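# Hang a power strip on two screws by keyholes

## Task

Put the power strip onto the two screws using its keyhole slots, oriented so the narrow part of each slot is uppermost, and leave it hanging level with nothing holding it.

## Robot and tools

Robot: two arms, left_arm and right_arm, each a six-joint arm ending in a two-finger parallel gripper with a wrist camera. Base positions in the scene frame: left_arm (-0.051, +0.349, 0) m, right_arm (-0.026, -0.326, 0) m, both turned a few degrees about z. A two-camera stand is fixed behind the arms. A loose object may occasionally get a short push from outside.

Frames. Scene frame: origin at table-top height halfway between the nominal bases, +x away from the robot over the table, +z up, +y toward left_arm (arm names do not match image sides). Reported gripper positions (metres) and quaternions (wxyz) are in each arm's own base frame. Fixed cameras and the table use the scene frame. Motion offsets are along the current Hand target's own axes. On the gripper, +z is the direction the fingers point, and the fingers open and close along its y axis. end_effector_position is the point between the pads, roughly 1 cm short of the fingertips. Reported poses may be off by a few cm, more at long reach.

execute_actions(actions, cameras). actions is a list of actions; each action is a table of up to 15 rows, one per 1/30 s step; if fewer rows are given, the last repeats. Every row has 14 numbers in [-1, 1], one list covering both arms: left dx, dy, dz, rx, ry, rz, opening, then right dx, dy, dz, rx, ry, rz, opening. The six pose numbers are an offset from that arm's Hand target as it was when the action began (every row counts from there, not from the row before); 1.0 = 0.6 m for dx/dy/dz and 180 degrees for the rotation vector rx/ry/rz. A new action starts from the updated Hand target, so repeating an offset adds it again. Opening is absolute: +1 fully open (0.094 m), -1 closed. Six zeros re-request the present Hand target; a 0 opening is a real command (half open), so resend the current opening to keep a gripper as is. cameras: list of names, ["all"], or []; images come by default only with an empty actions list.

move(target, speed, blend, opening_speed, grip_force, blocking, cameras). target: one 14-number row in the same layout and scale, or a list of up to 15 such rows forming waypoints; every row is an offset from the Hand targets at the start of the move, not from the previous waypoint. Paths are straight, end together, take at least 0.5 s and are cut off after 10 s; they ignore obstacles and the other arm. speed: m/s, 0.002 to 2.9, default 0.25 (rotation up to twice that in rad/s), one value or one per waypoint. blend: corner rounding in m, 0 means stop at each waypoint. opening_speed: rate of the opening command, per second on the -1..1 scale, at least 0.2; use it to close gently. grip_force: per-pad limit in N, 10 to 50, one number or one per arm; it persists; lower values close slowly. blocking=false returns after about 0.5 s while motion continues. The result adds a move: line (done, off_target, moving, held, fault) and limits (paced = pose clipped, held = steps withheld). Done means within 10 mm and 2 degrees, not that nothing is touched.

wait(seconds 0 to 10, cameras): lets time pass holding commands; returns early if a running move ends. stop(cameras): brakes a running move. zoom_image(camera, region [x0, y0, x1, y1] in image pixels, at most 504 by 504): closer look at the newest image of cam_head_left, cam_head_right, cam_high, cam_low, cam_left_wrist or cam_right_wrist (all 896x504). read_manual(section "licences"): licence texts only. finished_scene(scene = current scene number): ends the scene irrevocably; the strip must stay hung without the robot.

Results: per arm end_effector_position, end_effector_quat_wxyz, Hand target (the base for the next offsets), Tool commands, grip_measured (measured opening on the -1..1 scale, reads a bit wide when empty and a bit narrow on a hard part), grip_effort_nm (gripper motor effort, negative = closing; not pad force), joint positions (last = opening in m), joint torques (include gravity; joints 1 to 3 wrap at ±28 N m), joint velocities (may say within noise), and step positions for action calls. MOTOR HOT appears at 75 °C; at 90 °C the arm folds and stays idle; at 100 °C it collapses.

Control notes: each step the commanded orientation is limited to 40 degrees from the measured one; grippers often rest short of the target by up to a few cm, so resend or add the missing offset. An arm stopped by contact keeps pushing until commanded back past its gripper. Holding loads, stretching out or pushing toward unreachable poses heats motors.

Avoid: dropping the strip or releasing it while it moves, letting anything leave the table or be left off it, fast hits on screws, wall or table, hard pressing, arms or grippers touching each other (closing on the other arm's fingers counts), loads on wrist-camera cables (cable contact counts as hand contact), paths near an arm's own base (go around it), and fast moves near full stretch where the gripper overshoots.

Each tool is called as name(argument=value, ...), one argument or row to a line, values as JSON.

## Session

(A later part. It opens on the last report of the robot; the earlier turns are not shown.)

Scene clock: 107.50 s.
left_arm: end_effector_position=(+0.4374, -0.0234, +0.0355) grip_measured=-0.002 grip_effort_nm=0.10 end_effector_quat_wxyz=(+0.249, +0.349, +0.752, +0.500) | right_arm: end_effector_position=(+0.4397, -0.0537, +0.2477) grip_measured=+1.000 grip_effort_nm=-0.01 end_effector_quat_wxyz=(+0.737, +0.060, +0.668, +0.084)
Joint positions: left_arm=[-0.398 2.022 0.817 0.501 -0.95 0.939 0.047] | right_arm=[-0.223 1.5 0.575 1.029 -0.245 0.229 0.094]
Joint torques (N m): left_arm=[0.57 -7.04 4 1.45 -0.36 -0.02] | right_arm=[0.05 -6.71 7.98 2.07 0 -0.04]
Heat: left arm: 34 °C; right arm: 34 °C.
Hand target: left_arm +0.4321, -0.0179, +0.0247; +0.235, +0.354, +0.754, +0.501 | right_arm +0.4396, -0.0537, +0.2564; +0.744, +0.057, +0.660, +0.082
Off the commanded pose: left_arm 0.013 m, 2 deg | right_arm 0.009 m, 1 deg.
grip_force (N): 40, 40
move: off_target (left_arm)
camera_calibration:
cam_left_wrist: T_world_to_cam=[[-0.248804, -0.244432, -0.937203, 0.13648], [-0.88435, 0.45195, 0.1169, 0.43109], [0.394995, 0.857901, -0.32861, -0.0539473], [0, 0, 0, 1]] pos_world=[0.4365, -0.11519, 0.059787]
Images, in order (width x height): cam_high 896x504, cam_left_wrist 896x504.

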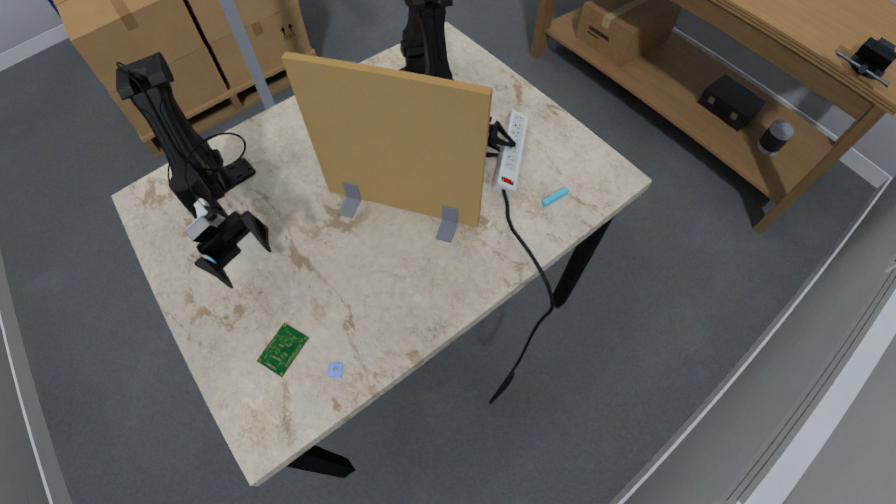

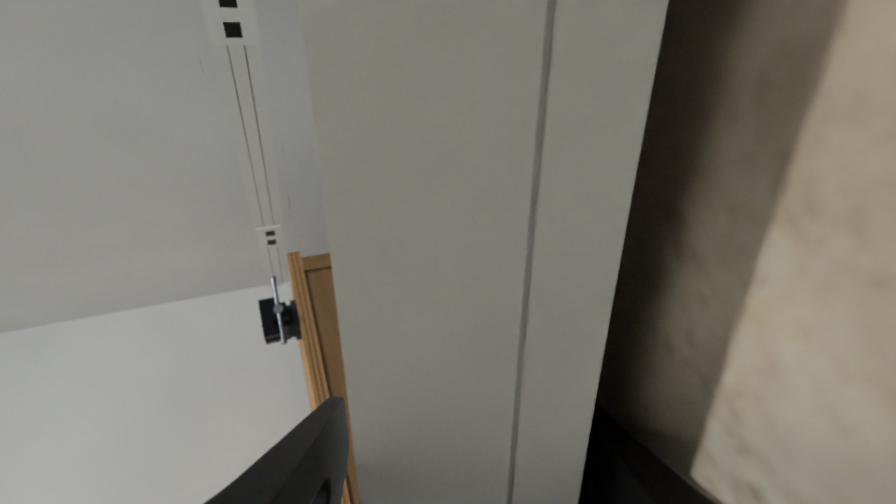

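move(
  target=[0,-0.039,-0.1,0,0,0,0.1,0,0,0,0,0,0,1],
  speed=0.05,
  cameras=["cam_left_wrist","cam_high","cam_head_left"],
)

zoom_image(
  camera="cam_high",
  region=[450, 50, 610, 210],
)

Scene clock: 112.83 s.
left_arm: end_effector_position=(+0.3921, -0.0605, +0.0347) grip_measured=+0.098 grip_effort_nm=0.11 end_effector_quat_wxyz=(+0.257, +0.333, +0.753, +0.506) | right_arm: end_effector_position=(+0.4397, -0.0537, +0.2477) grip_measured=+1.000 grip_effort_nm=-0.01 end_effector_quat_wxyz=(+0.737, +0.060, +0.668, +0.084)
Joint positions: left_arm=[-0.572 1.974 0.764 0.319 -1.095 0.686 0.052] | right_arm=[-0.223 1.5 0.575 1.029 -0.245 0.229 0.094]
Joint torques (N m): left_arm=[-0.72 -8.68 3.73 0.56 -0.26 -0.11] | right_arm=[0.02 -6.86 7.91 2.04 0.01 -0.02]
Heat: left arm: 34 °C; right arm: 35 °C.
Hand target: left_arm +0.3826, -0.0591, +0.0264; +0.235, +0.353, +0.754, +0.501 | right_arm +0.4396, -0.0537, +0.2564; +0.744, +0.057, +0.660, +0.082
Off the commanded pose: left_arm 0.013 m, 4 deg | right_arm 0.009 m, 1 deg.
grip_force (N): 40, 40
move: off_target (left_arm)
camera_calibration:
cam_left_wrist: T_world_to_cam=[[-0.213943, -0.253318, -0.943429, 0.101391], [-0.896634, 0.434193, 0.086747, 0.412601], [0.387655, 0.864469, -0.320026, -0.00156376], [0, 0, 0, 1]] pos_world=[0.39225, -0.152112, 0.0593627]
Images, in order (width x height): cam_head_left 896x504, cam_high 896x504, cam_left_wrist 896x504.

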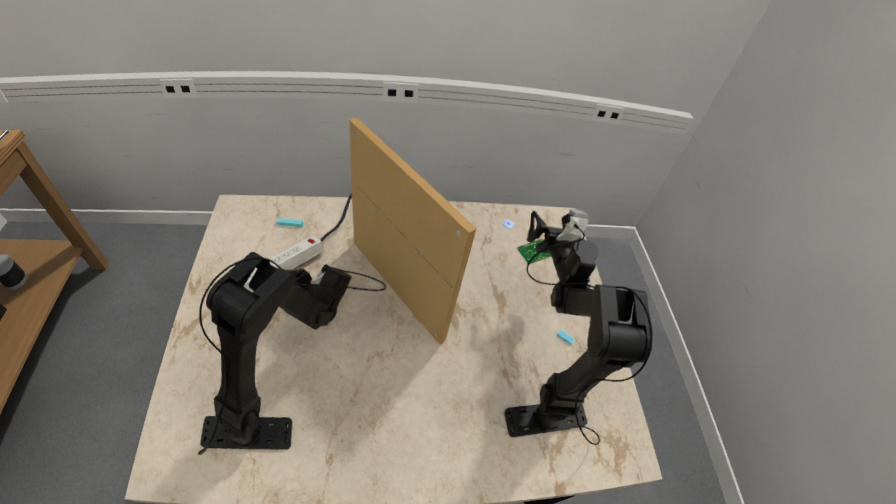

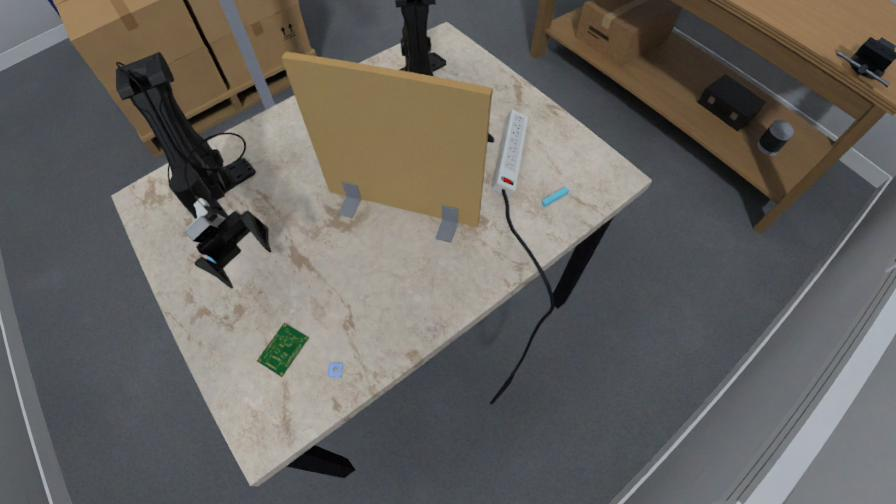

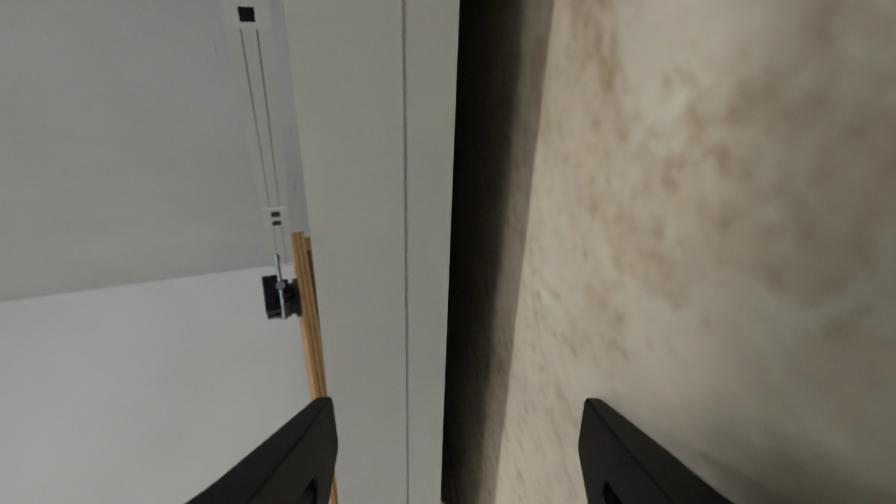

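Scaled by 3.150 from the camera's 896x504 image, which has a finer 1280x720 frame.

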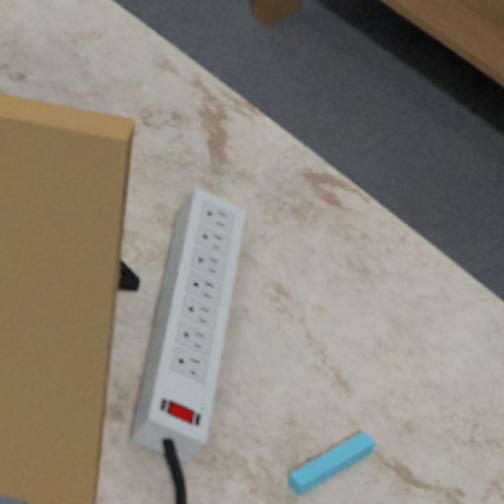

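move(
  target=[
    [0,0.153,-0.1,0.1,0,0,0.5,0,0,0,0,0,0,1],
    [-0.029,0.258,0.082,0.374,0,0,1,0,0,0,0,0,0,1],
  ],
  blend=0.04,
  grip_force=50,
  cameras=["cam_left_wrist"],
)

Scene clock: 122.63 s.
left_arm: end_effector_position=(+0.4739, -0.0026, +0.1530) grip_measured=+0.998 grip_effort_nm=0.10 end_effector_quat_wxyz=(+0.066, +0.420, +0.904, +0.036) | right_arm: end_effector_position=(+0.4397, -0.0537, +0.2477) grip_measured=+1.000 grip_effort_nm=-0.01 end_effector_quat_wxyz=(+0.737, +0.060, +0.668, +0.084)
Joint positions: left_arm=[-0.011 2.325 2.448 -1.543 -0.01 0.86 0.094] | right_arm=[-0.223 1.5 0.575 1.029 -0.245 0.229 0.094]
Joint torques (N m): left_arm=[-0.18 -10.22 8.36 0.29 0.08 0.04] | right_arm=[0.02 -6.71 7.94 2.07 0.03 -0.02]
Heat: left arm: 33 °C; right arm: 35 °C.
Hand target: left_arm +0.4748, -0.0051, +0.1500; -0.001, +0.424, +0.906, -0.001 | right_arm +0.4396, -0.0537, +0.2564; +0.744, +0.057, +0.660, +0.082
Off the commanded pose: left_arm 0.004 m, 9 deg | right_arm 0.009 m, 1 deg.
joint sent to its limit (left arm) — joint 4 (wrist pitch), lower limit. The joint targets are off in orientation, not in position.
move: off_target (left_arm); target 2's new opening was sent with left_arm's hand 0.004 m and 9 deg from that target
camera_calibration:
cam_left_wrist: T_world_to_cam=[[-0.745639, -0.649203, -0.150195, 0.374765], [-0.656343, 0.676624, 0.333756, 0.299618], [-0.11505, 0.347441, -0.930617, 0.284887], [0, 0, 0, 1]] pos_world=[0.508868, -0.0584112, 0.221409]
Images, in order (width x height): cam_left_wrist 896x504.

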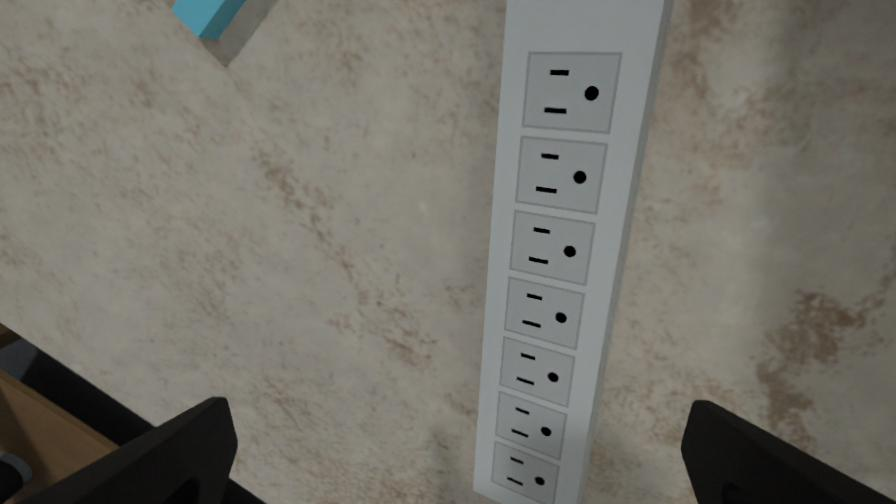

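move(
  target=[
    [-0.007,-0.047,0.15,0,0,0,1,0,0,0,0,0,0,1],
  ],
  cameras=["cam_left_wrist"],
  speed=0.15,
)

Scene clock: 130.13 s.
left_arm: end_effector_position=(+0.4560, -0.0234, +0.0692) grip_measured=+0.998 grip_effort_nm=0.09 end_effector_quat_wxyz=(+0.004, +0.425, +0.905, +0.006) | right_arm: end_effector_position=(+0.4397, -0.0537, +0.2477) grip_measured=+1.000 grip_effort_nm=-0.01 end_effector_quat_wxyz=(+0.737, +0.060, +0.668, +0.084)
Joint positions: left_arm=[-0.057 2.33 2.128 -1.357 -0.009 0.822 0.094] | right_arm=[-0.223 1.5 0.575 1.029 -0.245 0.229 0.094]
Joint torques (N m): left_arm=[-0.34 -10.84 5.75 0.26 0.07 -0.05] | right_arm=[-0.01 -6.74 7.79 2.07 0 -0.03]
Heat: left arm: 34 °C; right arm: 35 °C.
Hand target: left_arm +0.4556, -0.0264, +0.0600; -0.001, +0.424, +0.905, -0.001 | right_arm +0.4396, -0.0537, +0.2564; +0.744, +0.057, +0.660, +0.082
Off the commanded pose: left_arm 0.010 m, 1 deg | right_arm 0.009 m, 1 deg.
move: done
camera_calibration:
cam_left_wrist: T_world_to_cam=[[-0.764, -0.64361, -0.0454853, 0.336597], [-0.599083, 0.681432, 0.420416, 0.297926], [-0.239589, 0.348447, -0.906191, 0.267218], [0, 0, 0, 1]] pos_world=[0.499665, -0.0794905, 0.132208]
Images, in order (width x height): cam_left_wrist 896x504.

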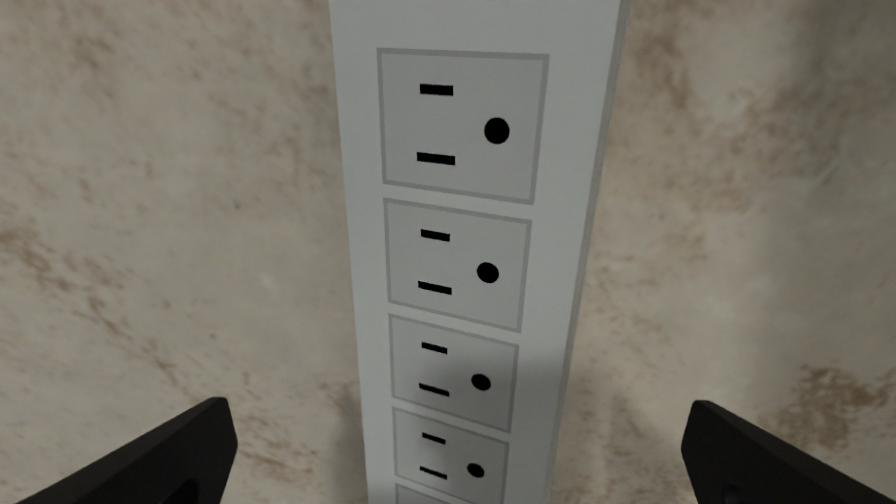

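move(
  target=[
    [0,0,0.075,0,0,0,1,0,0,0,0,0,0,1],
    [0,0,0.075,0,0,0,-0.4,0,0,0,0,0,0,1],
  ],
  cameras=["cam_left_wrist"],
  speed=0.12,
  opening_speed=0.4,
)

Scene clock: 138.27 s.
left_arm: end_effector_position=(+0.4561, -0.0247, +0.0247) grip_measured=+0.218 grip_effort_nm=-1.03 end_effector_quat_wxyz=(+0.004, +0.425, +0.905, +0.003) | right_arm: end_effector_position=(+0.4397, -0.0537, +0.2477) grip_measured=+1.000 grip_effort_nm=-0.01 end_effector_quat_wxyz=(+0.737, +0.060, +0.668, +0.084)
Joint positions: left_arm=[-0.057 2.344 1.976 -1.193 -0.002 0.821 0.057] | right_arm=[-0.223 1.5 0.575 1.029 -0.245 0.229 0.094]
Joint torques (N m): left_arm=[-0.36 -10.81 5.75 0.3 0 -0.05] | right_arm=[0.14 -6.67 7.92 2.06 0 -0.04]
Heat: left arm: 35 °C; right arm: 35 °C.
Hand target: left_arm +0.4555, -0.0265, +0.0151; -0.001, +0.424, +0.905, -0.001 | right_arm +0.4396, -0.0537, +0.2564; +0.744, +0.057, +0.660, +0.082
Off the commanded pose: left_arm 0.010 m, 1 deg | right_arm 0.009 m, 1 deg.
move: done
camera_calibration:
cam_left_wrist: T_world_to_cam=[[-0.763975, -0.644072, -0.0388966, 0.333578], [-0.597985, 0.684084, 0.417663, 0.317124], [-0.242397, 0.342344, -0.907769, 0.228464], [0, 0, 0, 1]] pos_world=[0.499859, -0.0803044, 0.0879166]
Images, in order (width x height): cam_left_wrist 896x504.

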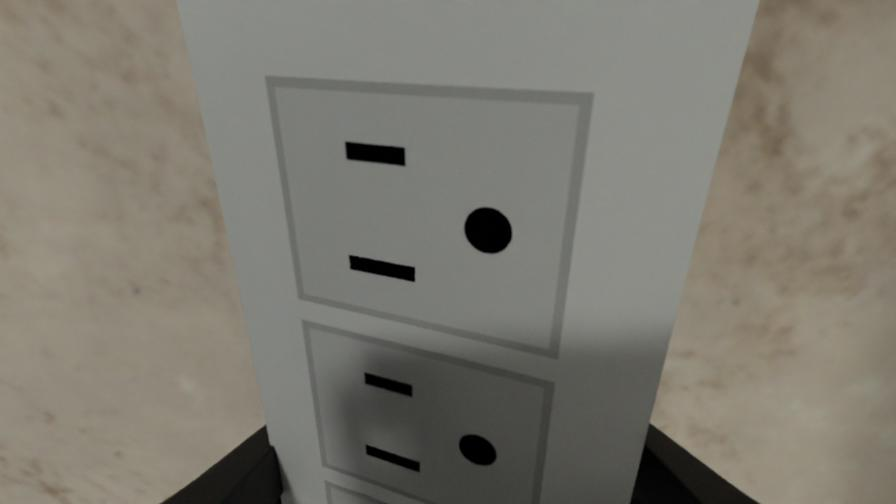

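move(
  target=[
    [0.02,-0.04,-0.25,0,0,0,-0.4,0,0,0,0,0,0,1],
    [0.08,-0.184,-0.408,-0.370,-0.406,0.406,-0.4,0,0,0,0,0,0,1],
  ],
  blend=0.05,
  speed=0.2,
  cameras=["cam_left_wrist","cam_head_left","cam_head_right","cam_high"],
)

Scene clock: 156.80 s.
left_arm: end_effector_position=(+0.3532, -0.0486, +0.2548) grip_measured=+0.151 grip_effort_nm=-1.03 end_effector_quat_wxyz=(+0.656, +0.675, +0.243, +0.235) | right_arm: end_effector_position=(+0.4397, -0.0537, +0.2477) grip_measured=+1.000 grip_effort_nm=-0.01 end_effector_quat_wxyz=(+0.737, +0.060, +0.668, +0.084)
Joint positions: left_arm=[0.359 1.331 0.646 0.593 1.238 1.655 0.054] | right_arm=[-0.223 1.5 0.575 1.029 -0.245 0.229 0.094]
Joint torques (N m): left_arm=[-0.54 -4.53 6.86 1.79 0.85 -0.27] | right_arm=[0.16 -6.75 7.92 2.06 0.02 -0.04]
Heat: left arm: 35 °C; right arm: 36 °C.
Hand target: left_arm +0.3404, -0.0600, +0.2601; +0.675, +0.675, +0.211, +0.209 | right_arm +0.4396, -0.0537, +0.2564; +0.744, +0.057, +0.660, +0.082
Off the commanded pose: left_arm 0.018 m, 5 deg | right_arm 0.009 m, 1 deg.
move: off_target (left_arm)
camera_calibration:
cam_left_wrist: T_world_to_cam=[[-0.00653556, -0.00686847, -0.999955, 0.25691], [0.429603, 0.902973, -0.00901014, -0.0677237], [0.902994, -0.429642, -0.00295072, -0.252034], [0, 0, 0, 1]] pos_world=[0.258359, -0.0453675, 0.255544]
Images, in order (width x height): cam_head_left 896x504, cam_head_right 896x504, cam_high 896x504, cam_left_wrist 896x504.

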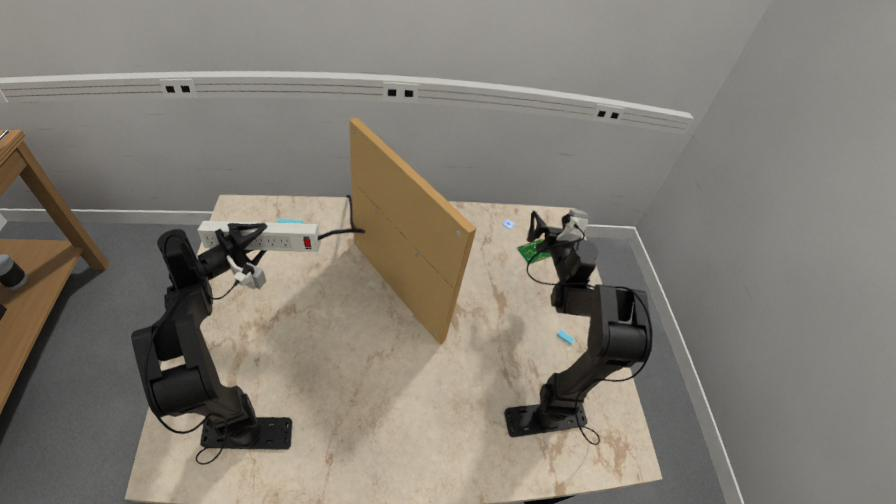

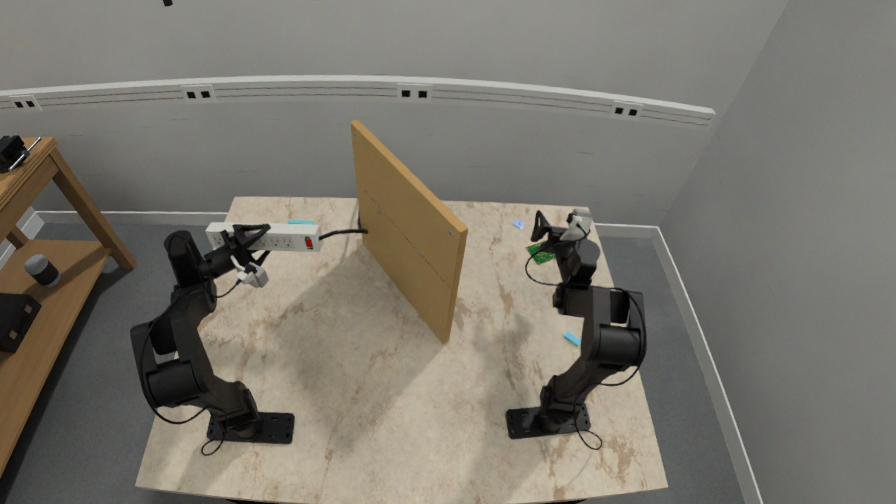

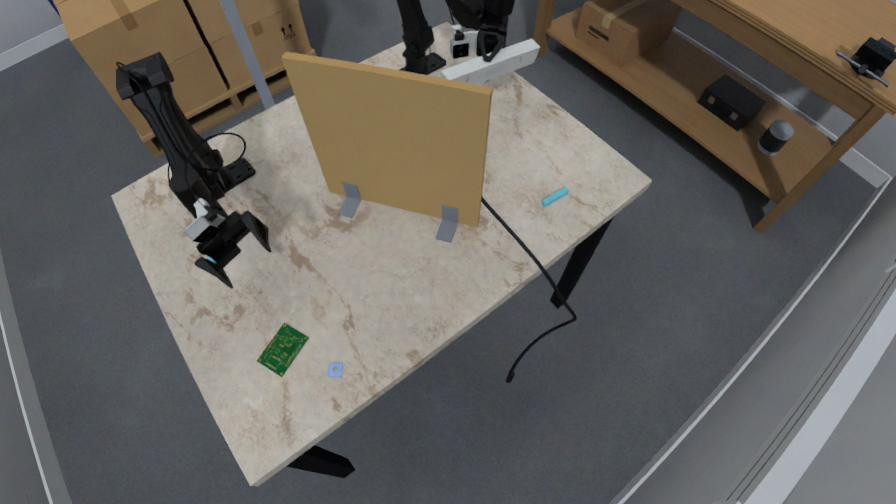

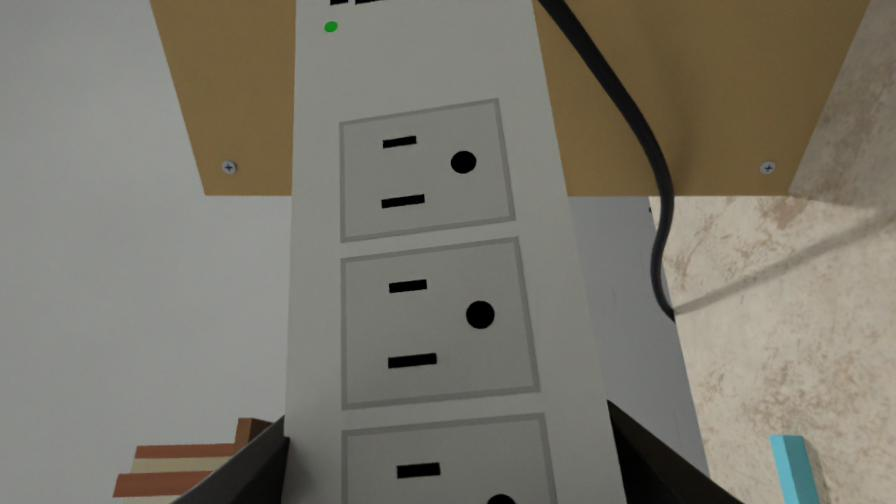

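move(
  target=[-0.132,0.065,0.297,0,0,0,-0.5,0,0,0,0,0,0,1],
  speed=0.1,
  cameras=["cam_left_wrist","cam_head_left","cam_head_right","cam_high"],
)

Scene clock: 182.90 s.
left_arm: end_effector_position=(+0.3915, -0.2206, +0.2775) grip_measured=+0.115 grip_effort_nm=-1.02 end_effector_quat_wxyz=(+0.645, +0.677, +0.257, +0.243) | right_arm: end_effector_position=(+0.4397, -0.0537, +0.2477) grip_measured=+1.000 grip_effort_nm=-0.01 end_effector_quat_wxyz=(+0.737, +0.060, +0.668, +0.084)
Joint positions: left_arm=[-0.308 1.415 0.815 0.543 0.539 1.599 0.052] | right_arm=[-0.223 1.5 0.575 1.029 -0.245 0.229 0.094]
Joint torques (N m): left_arm=[-5.01 -5.14 11.51 2.04 0.7 -0.26] | right_arm=[0.05 -6.71 7.86 2.05 0.01 -0.04]
Heat: left arm: 36 °C; right arm: 36 °C.
Hand target: left_arm +0.3764, -0.2517, +0.2990; +0.675, +0.675, +0.212, +0.208 | right_arm +0.4396, -0.0537, +0.2564; +0.744, +0.057, +0.660, +0.082
Off the commanded pose: left_arm 0.041 m, 7 deg | right_arm 0.009 m, 1 deg.
move: off_target (left_arm)
camera_calibration:
cam_left_wrist: T_world_to_cam=[[-0.0192035, 0.00773383, -0.999786, 0.286748], [0.39948, 0.916742, -0.000581621, 0.083883], [0.916541, -0.399405, -0.0206942, -0.354087], [0, 0, 0, 1]] pos_world=[0.296532, -0.220541, 0.279408]
Images, in order (width x height): cam_head_left 896x504, cam_head_right 896x504, cam_high 896x504, cam_left_wrist 896x504.

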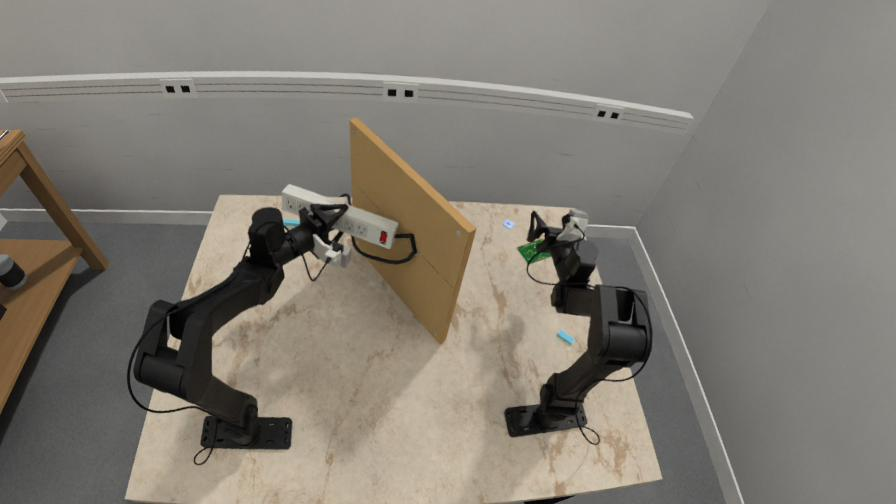

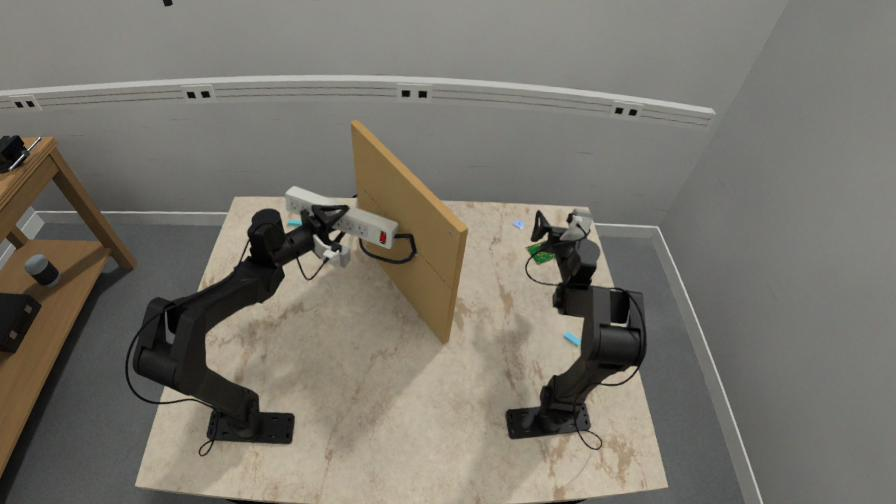

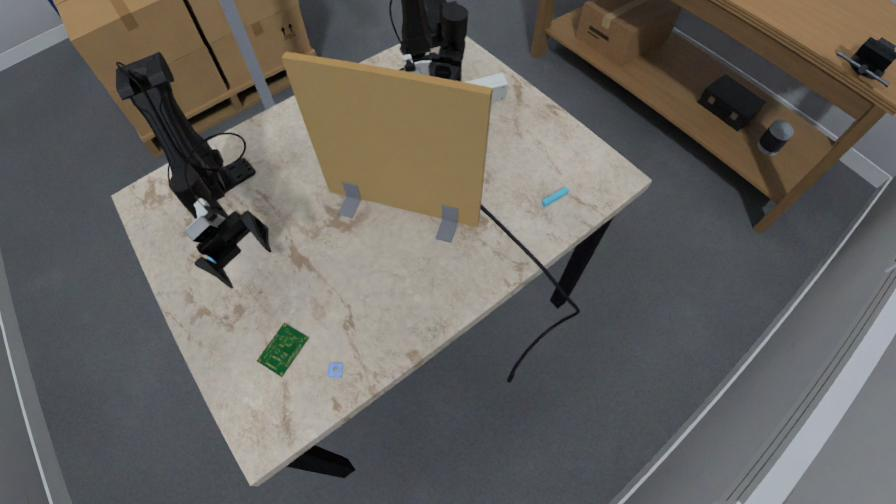

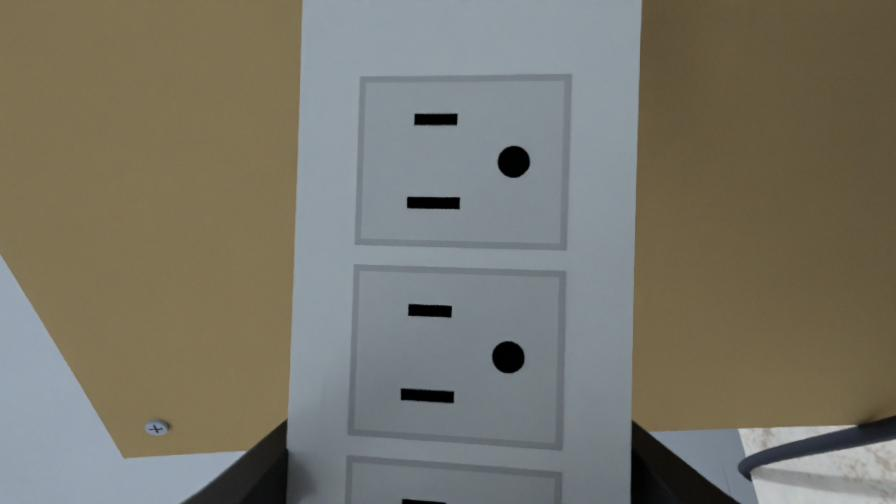

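move(
  target=[0,0,-0.035,0,-0.139,0,-0.5,0,0,0,0,0,0,1],
  speed=0.1,
  cameras=["cam_left_wrist","cam_head_left","cam_head_right"],
)

zoom_image(
  camera="cam_head_left",
  region=[260, 110, 490, 350],
)

Scene clock: 194.63 s.
left_arm: end_effector_position=(+0.3672, -0.2322, +0.2822) grip_measured=+0.114 grip_effort_nm=-1.03 end_effector_quat_wxyz=(+0.695, +0.712, +0.080, +0.066) | right_arm: end_effector_position=(+0.4397, -0.0537, +0.2477) grip_measured=+1.000 grip_effort_nm=-0.01 end_effector_quat_wxyz=(+0.737, +0.060, +0.668, +0.084)
Joint positions: left_arm=[-0.17 1.606 0.999 0.535 1.193 1.62 0.052] | right_arm=[-0.223 1.5 0.575 1.029 -0.245 0.229 0.094]
Joint torques (N m): left_arm=[-0.02 -6.79 10.82 1.72 0.43 -0.36] | right_arm=[-0.13 -6.82 7.99 2.08 0.03 -0.04]
Heat: left arm: 38 °C; right arm: 37 °C.
Hand target: left_arm +0.3645, -0.2344, +0.2991; +0.705, +0.705, +0.060, +0.057 | right_arm +0.4396, -0.0537, +0.2564; +0.744, +0.057, +0.660, +0.082
Off the commanded pose: left_arm 0.017 m, 3 deg | right_arm 0.009 m, 1 deg.
move: off_target (left_arm)
camera_calibration:
cam_left_wrist: T_world_to_cam=[[-0.0235457, -0.0093145, -0.999679, 0.288705], [0.79948, 0.600196, -0.0244227, -0.109443], [0.600231, -0.799799, -0.00668528, -0.317105], [0, 0, 0, 1]] pos_world=[0.284631, -0.185244, 0.283819]
Images, in order (width x height): cam_head_left 896x504, cam_head_right 896x504, cam_left_wrist 896x504.

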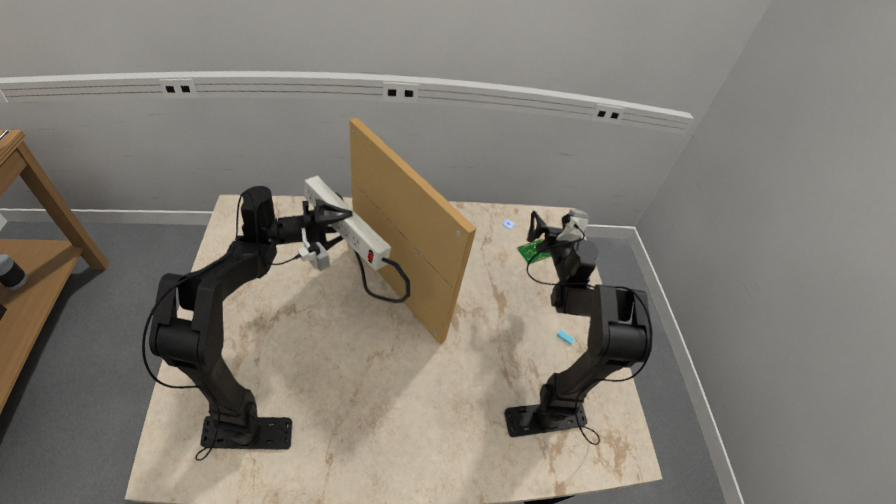

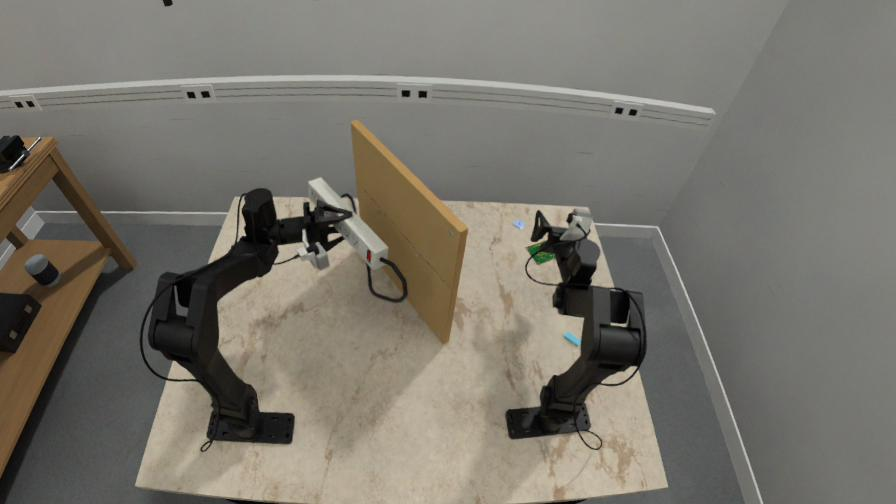

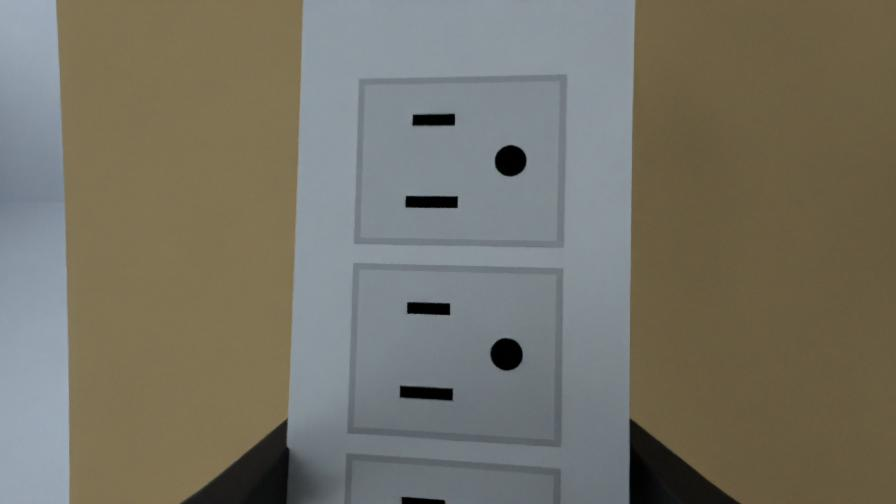

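Scaled by 2.100 from the camera's 896x504 image, which has a finer 1280x720 frame.

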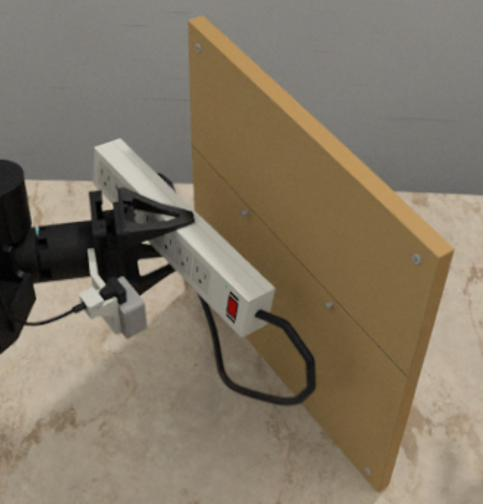

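move(
  target=[-0.0375,-0.09,0.109,0,-0.024,0,-0.5,0,0,0,0,0,0,1],
  speed=0.1,
  cameras=["cam_left_wrist","cam_head_left","cam_head_right"],
)

zoom_image(
  camera="cam_head_left",
  region=[280, 130, 460, 300],
)

zoom_image(
  camera="cam_head_right",
  region=[280, 130, 460, 300],
)

Scene clock: 215.20 s.
left_arm: end_effector_position=(+0.3599, -0.2989, +0.2415) grip_measured=+0.114 grip_effort_nm=-1.02 end_effector_quat_wxyz=(+0.701, +0.711, +0.039, +0.046) | right_arm: end_effector_position=(+0.4397, -0.0537, +0.2477) grip_measured=+1.000 grip_effort_nm=-0.01 end_effector_quat_wxyz=(+0.737, +0.060, +0.668, +0.084)
Joint positions: left_arm=[-0.344 1.772 0.986 0.755 1.105 1.61 0.052] | right_arm=[-0.223 1.5 0.575 1.029 -0.245 0.229 0.094]
Joint torques (N m): left_arm=[-0.98 -8.16 6.82 1.83 0.22 -0.35] | right_arm=[0.05 -6.63 7.9 2.06 -0.01 -0.04]
Heat: left arm: 39 °C; right arm: 37 °C.
Hand target: left_arm +0.3529, -0.3027, +0.2452; +0.707, +0.706, +0.034, +0.031 | right_arm +0.4396, -0.0537, +0.2564; +0.744, +0.057, +0.660, +0.082
Off the commanded pose: left_arm 0.009 m, 2 deg | right_arm 0.009 m, 1 deg.
move: done
camera_calibration:
cam_left_wrist: T_world_to_cam=[[0.00511451, -0.0161729, -0.999856, 0.234859], [0.848331, 0.529449, -0.00422452, -0.108133], [0.529441, -0.848188, 0.0164278, -0.361015], [0, 0, 0, 1]] pos_world=[0.281668, -0.245159, 0.240299]
Images, in order (width x height): cam_head_left 896x504, cam_head_right 896x504, cam_left_wrist 896x504.

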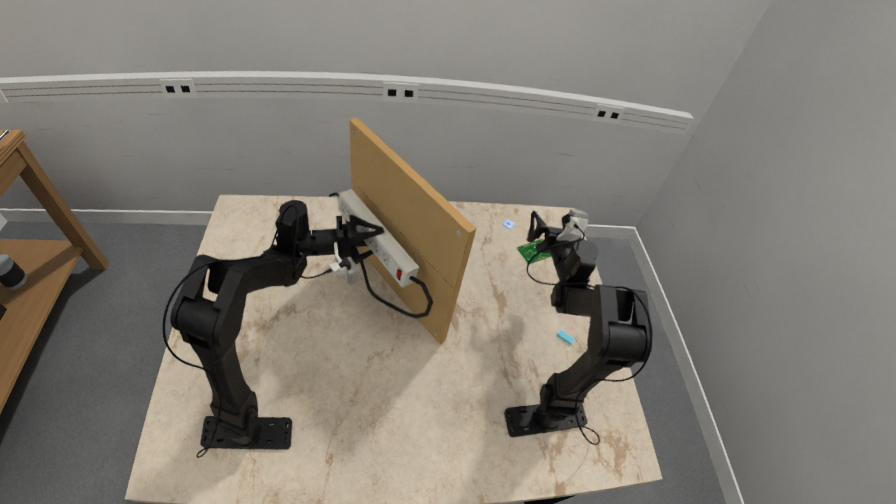

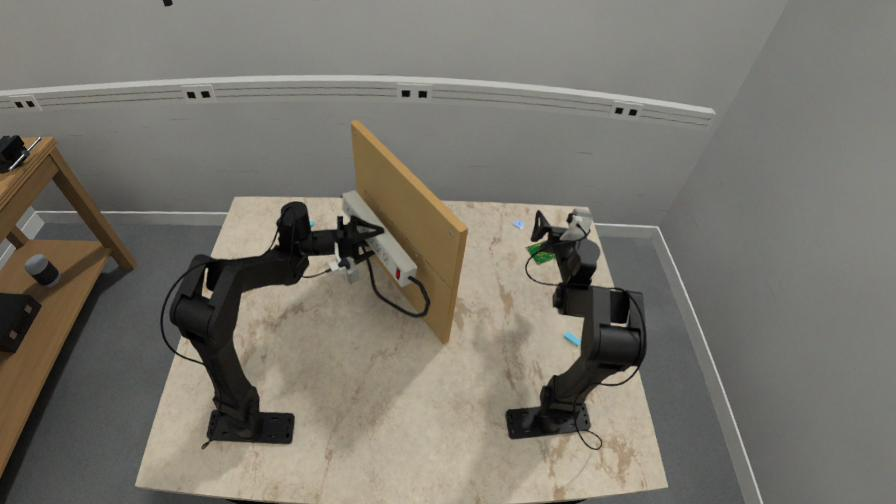

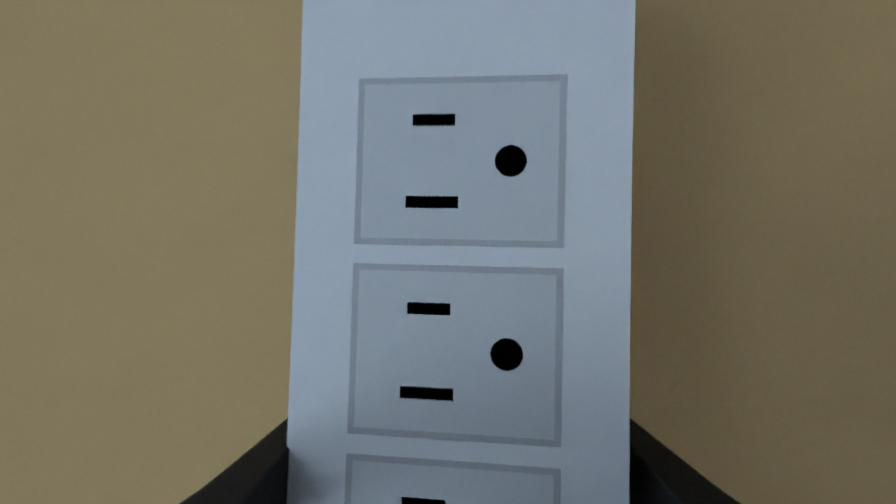

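Scaled by 2.800 from the camera's 896x504 image, which has a finer 1280x720 frame.

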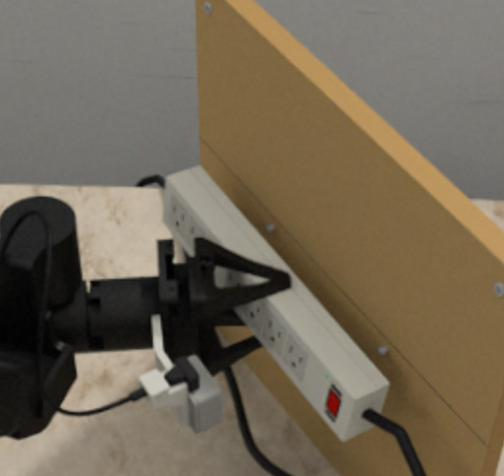

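Scaled by 2.800 from the camera's 896x504 image, which has a finer 1280x720 frame.

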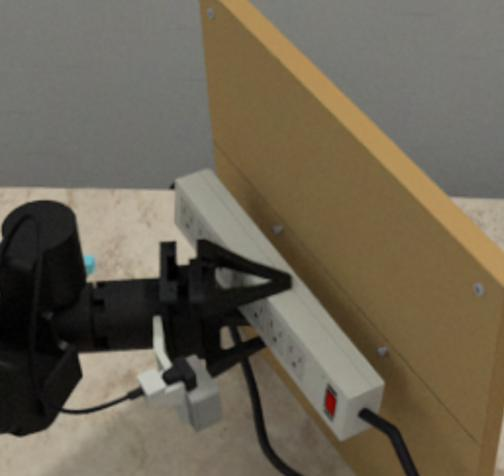

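zoom_image(
  camera="cam_head_left",
  region=[330, 170, 390, 230],
)

zoom_image(
  camera="cam_head_left",
  region=[375, 235, 435, 295],
)

zoom_image(
  camera="cam_low",
  region=[300, 80, 600, 340],
)

Scaled by 8.400 from the camera's 896x504 image, which has a finer 1280x720 frame.

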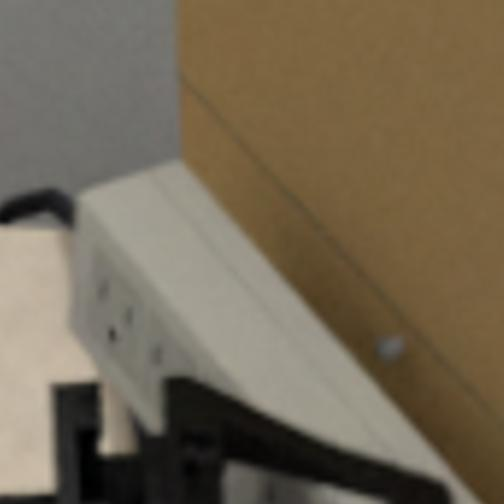

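Scaled by 8.400 from the camera's 896x504 image, which has a finer 1280x720 frame.

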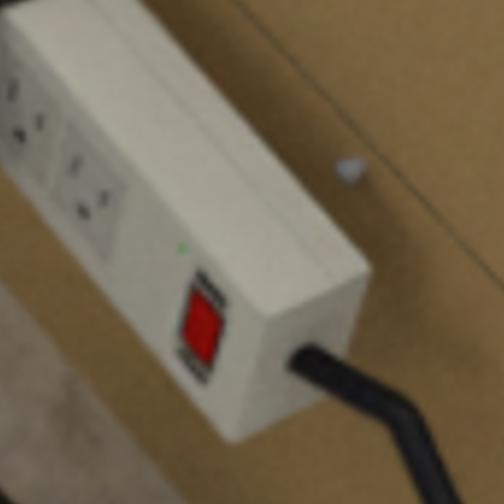

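This scene's latest camera images include none from cam_low. They are from: cam_head_left, cam_head_right, cam_left_wrist. cam_low's image comes with the result of a call that names it in "cameras".

move(
  target=[0.0095,0.0,0.043,0,0.009,0,-0.5,0,0,0,0,0,0,1],
  speed=0.06,
  cameras=["cam_head_left","cam_head_right","cam_left_wrist"],
)

zoom_image(
  camera="cam_head_left",
  region=[335, 170, 435, 290],
)

zoom_image(
  camera="cam_head_right",
  region=[335, 170, 435, 290],
)

Scene clock: 269.70 s.
left_arm: end_effector_position=(+0.3629, -0.3204, +0.2287) grip_measured=+0.114 grip_effort_nm=-1.03 end_effector_quat_wxyz=(+0.695, +0.715, +0.059, +0.048) | right_arm: end_effector_position=(+0.4397, -0.0537, +0.2477) grip_measured=+1.000 grip_effort_nm=-0.01 end_effector_quat_wxyz=(+0.737, +0.060, +0.668, +0.084)
Joint positions: left_arm=[-0.403 1.81 0.996 0.755 1.016 1.607 0.052] | right_arm=[-0.223 1.5 0.575 1.029 -0.245 0.229 0.094]
Joint torques (N m): left_arm=[-1.24 -8.24 10.24 1.82 0.22 -0.34] | right_arm=[0.08 -6.69 7.94 2.09 0 0]
Heat: left arm: 39 °C; right arm: 38 °C.
Hand target: left_arm +0.3609, -0.3279, +0.2452; +0.706, +0.706, +0.044, +0.041 | right_arm +0.4396, -0.0537, +0.2564; +0.744, +0.057, +0.660, +0.082
Off the commanded pose: left_arm 0.018 m, 3 deg | right_arm 0.009 m, 1 deg.
move: off_target (left_arm)
camera_calibration:
cam_left_wrist: T_world_to_cam=[[-0.0206371, -0.00353927, -0.999781, 0.235061], [0.831716, 0.554871, -0.0191322, -0.0818618], [0.554817, -0.831929, -0.00850725, -0.378897], [0, 0, 0, 1]] pos_world=[0.283155, -0.268961, 0.23022]
Images, in order (width x height): cam_head_left 896x504, cam_head_right 896x504, cam_left_wrist 896x504.

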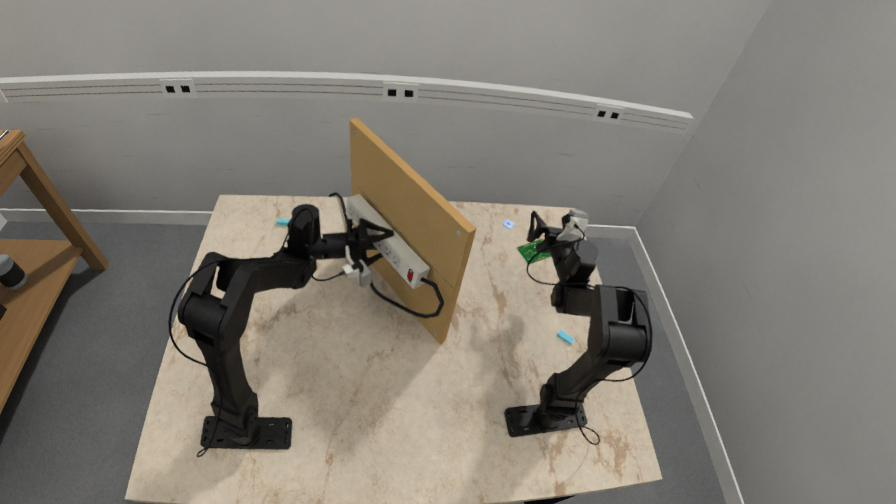

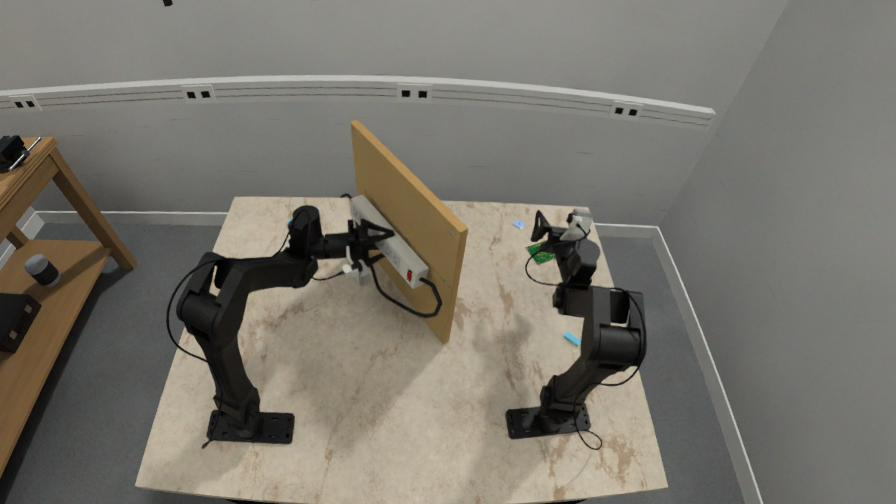

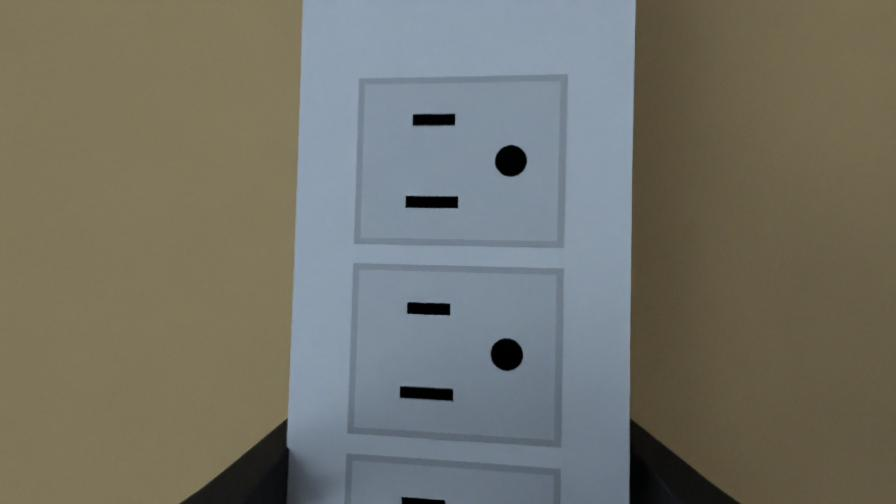

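Scaled by 4.200 from the camera's 896x504 image, which has a finer 1280x720 frame.

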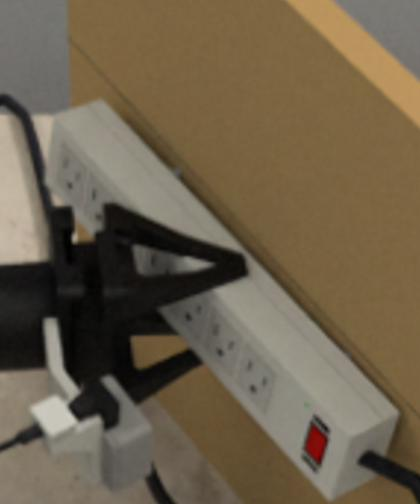

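Scaled by 4.200 from the camera's 896x504 image, which has a finer 1280x720 frame.

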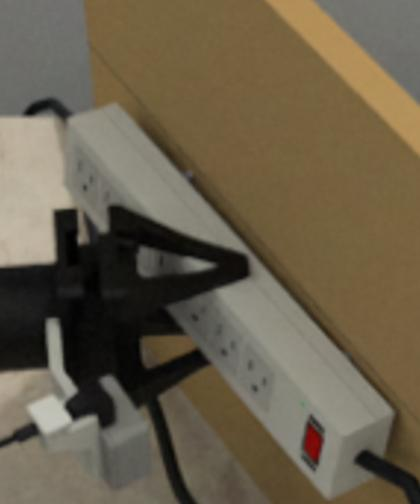

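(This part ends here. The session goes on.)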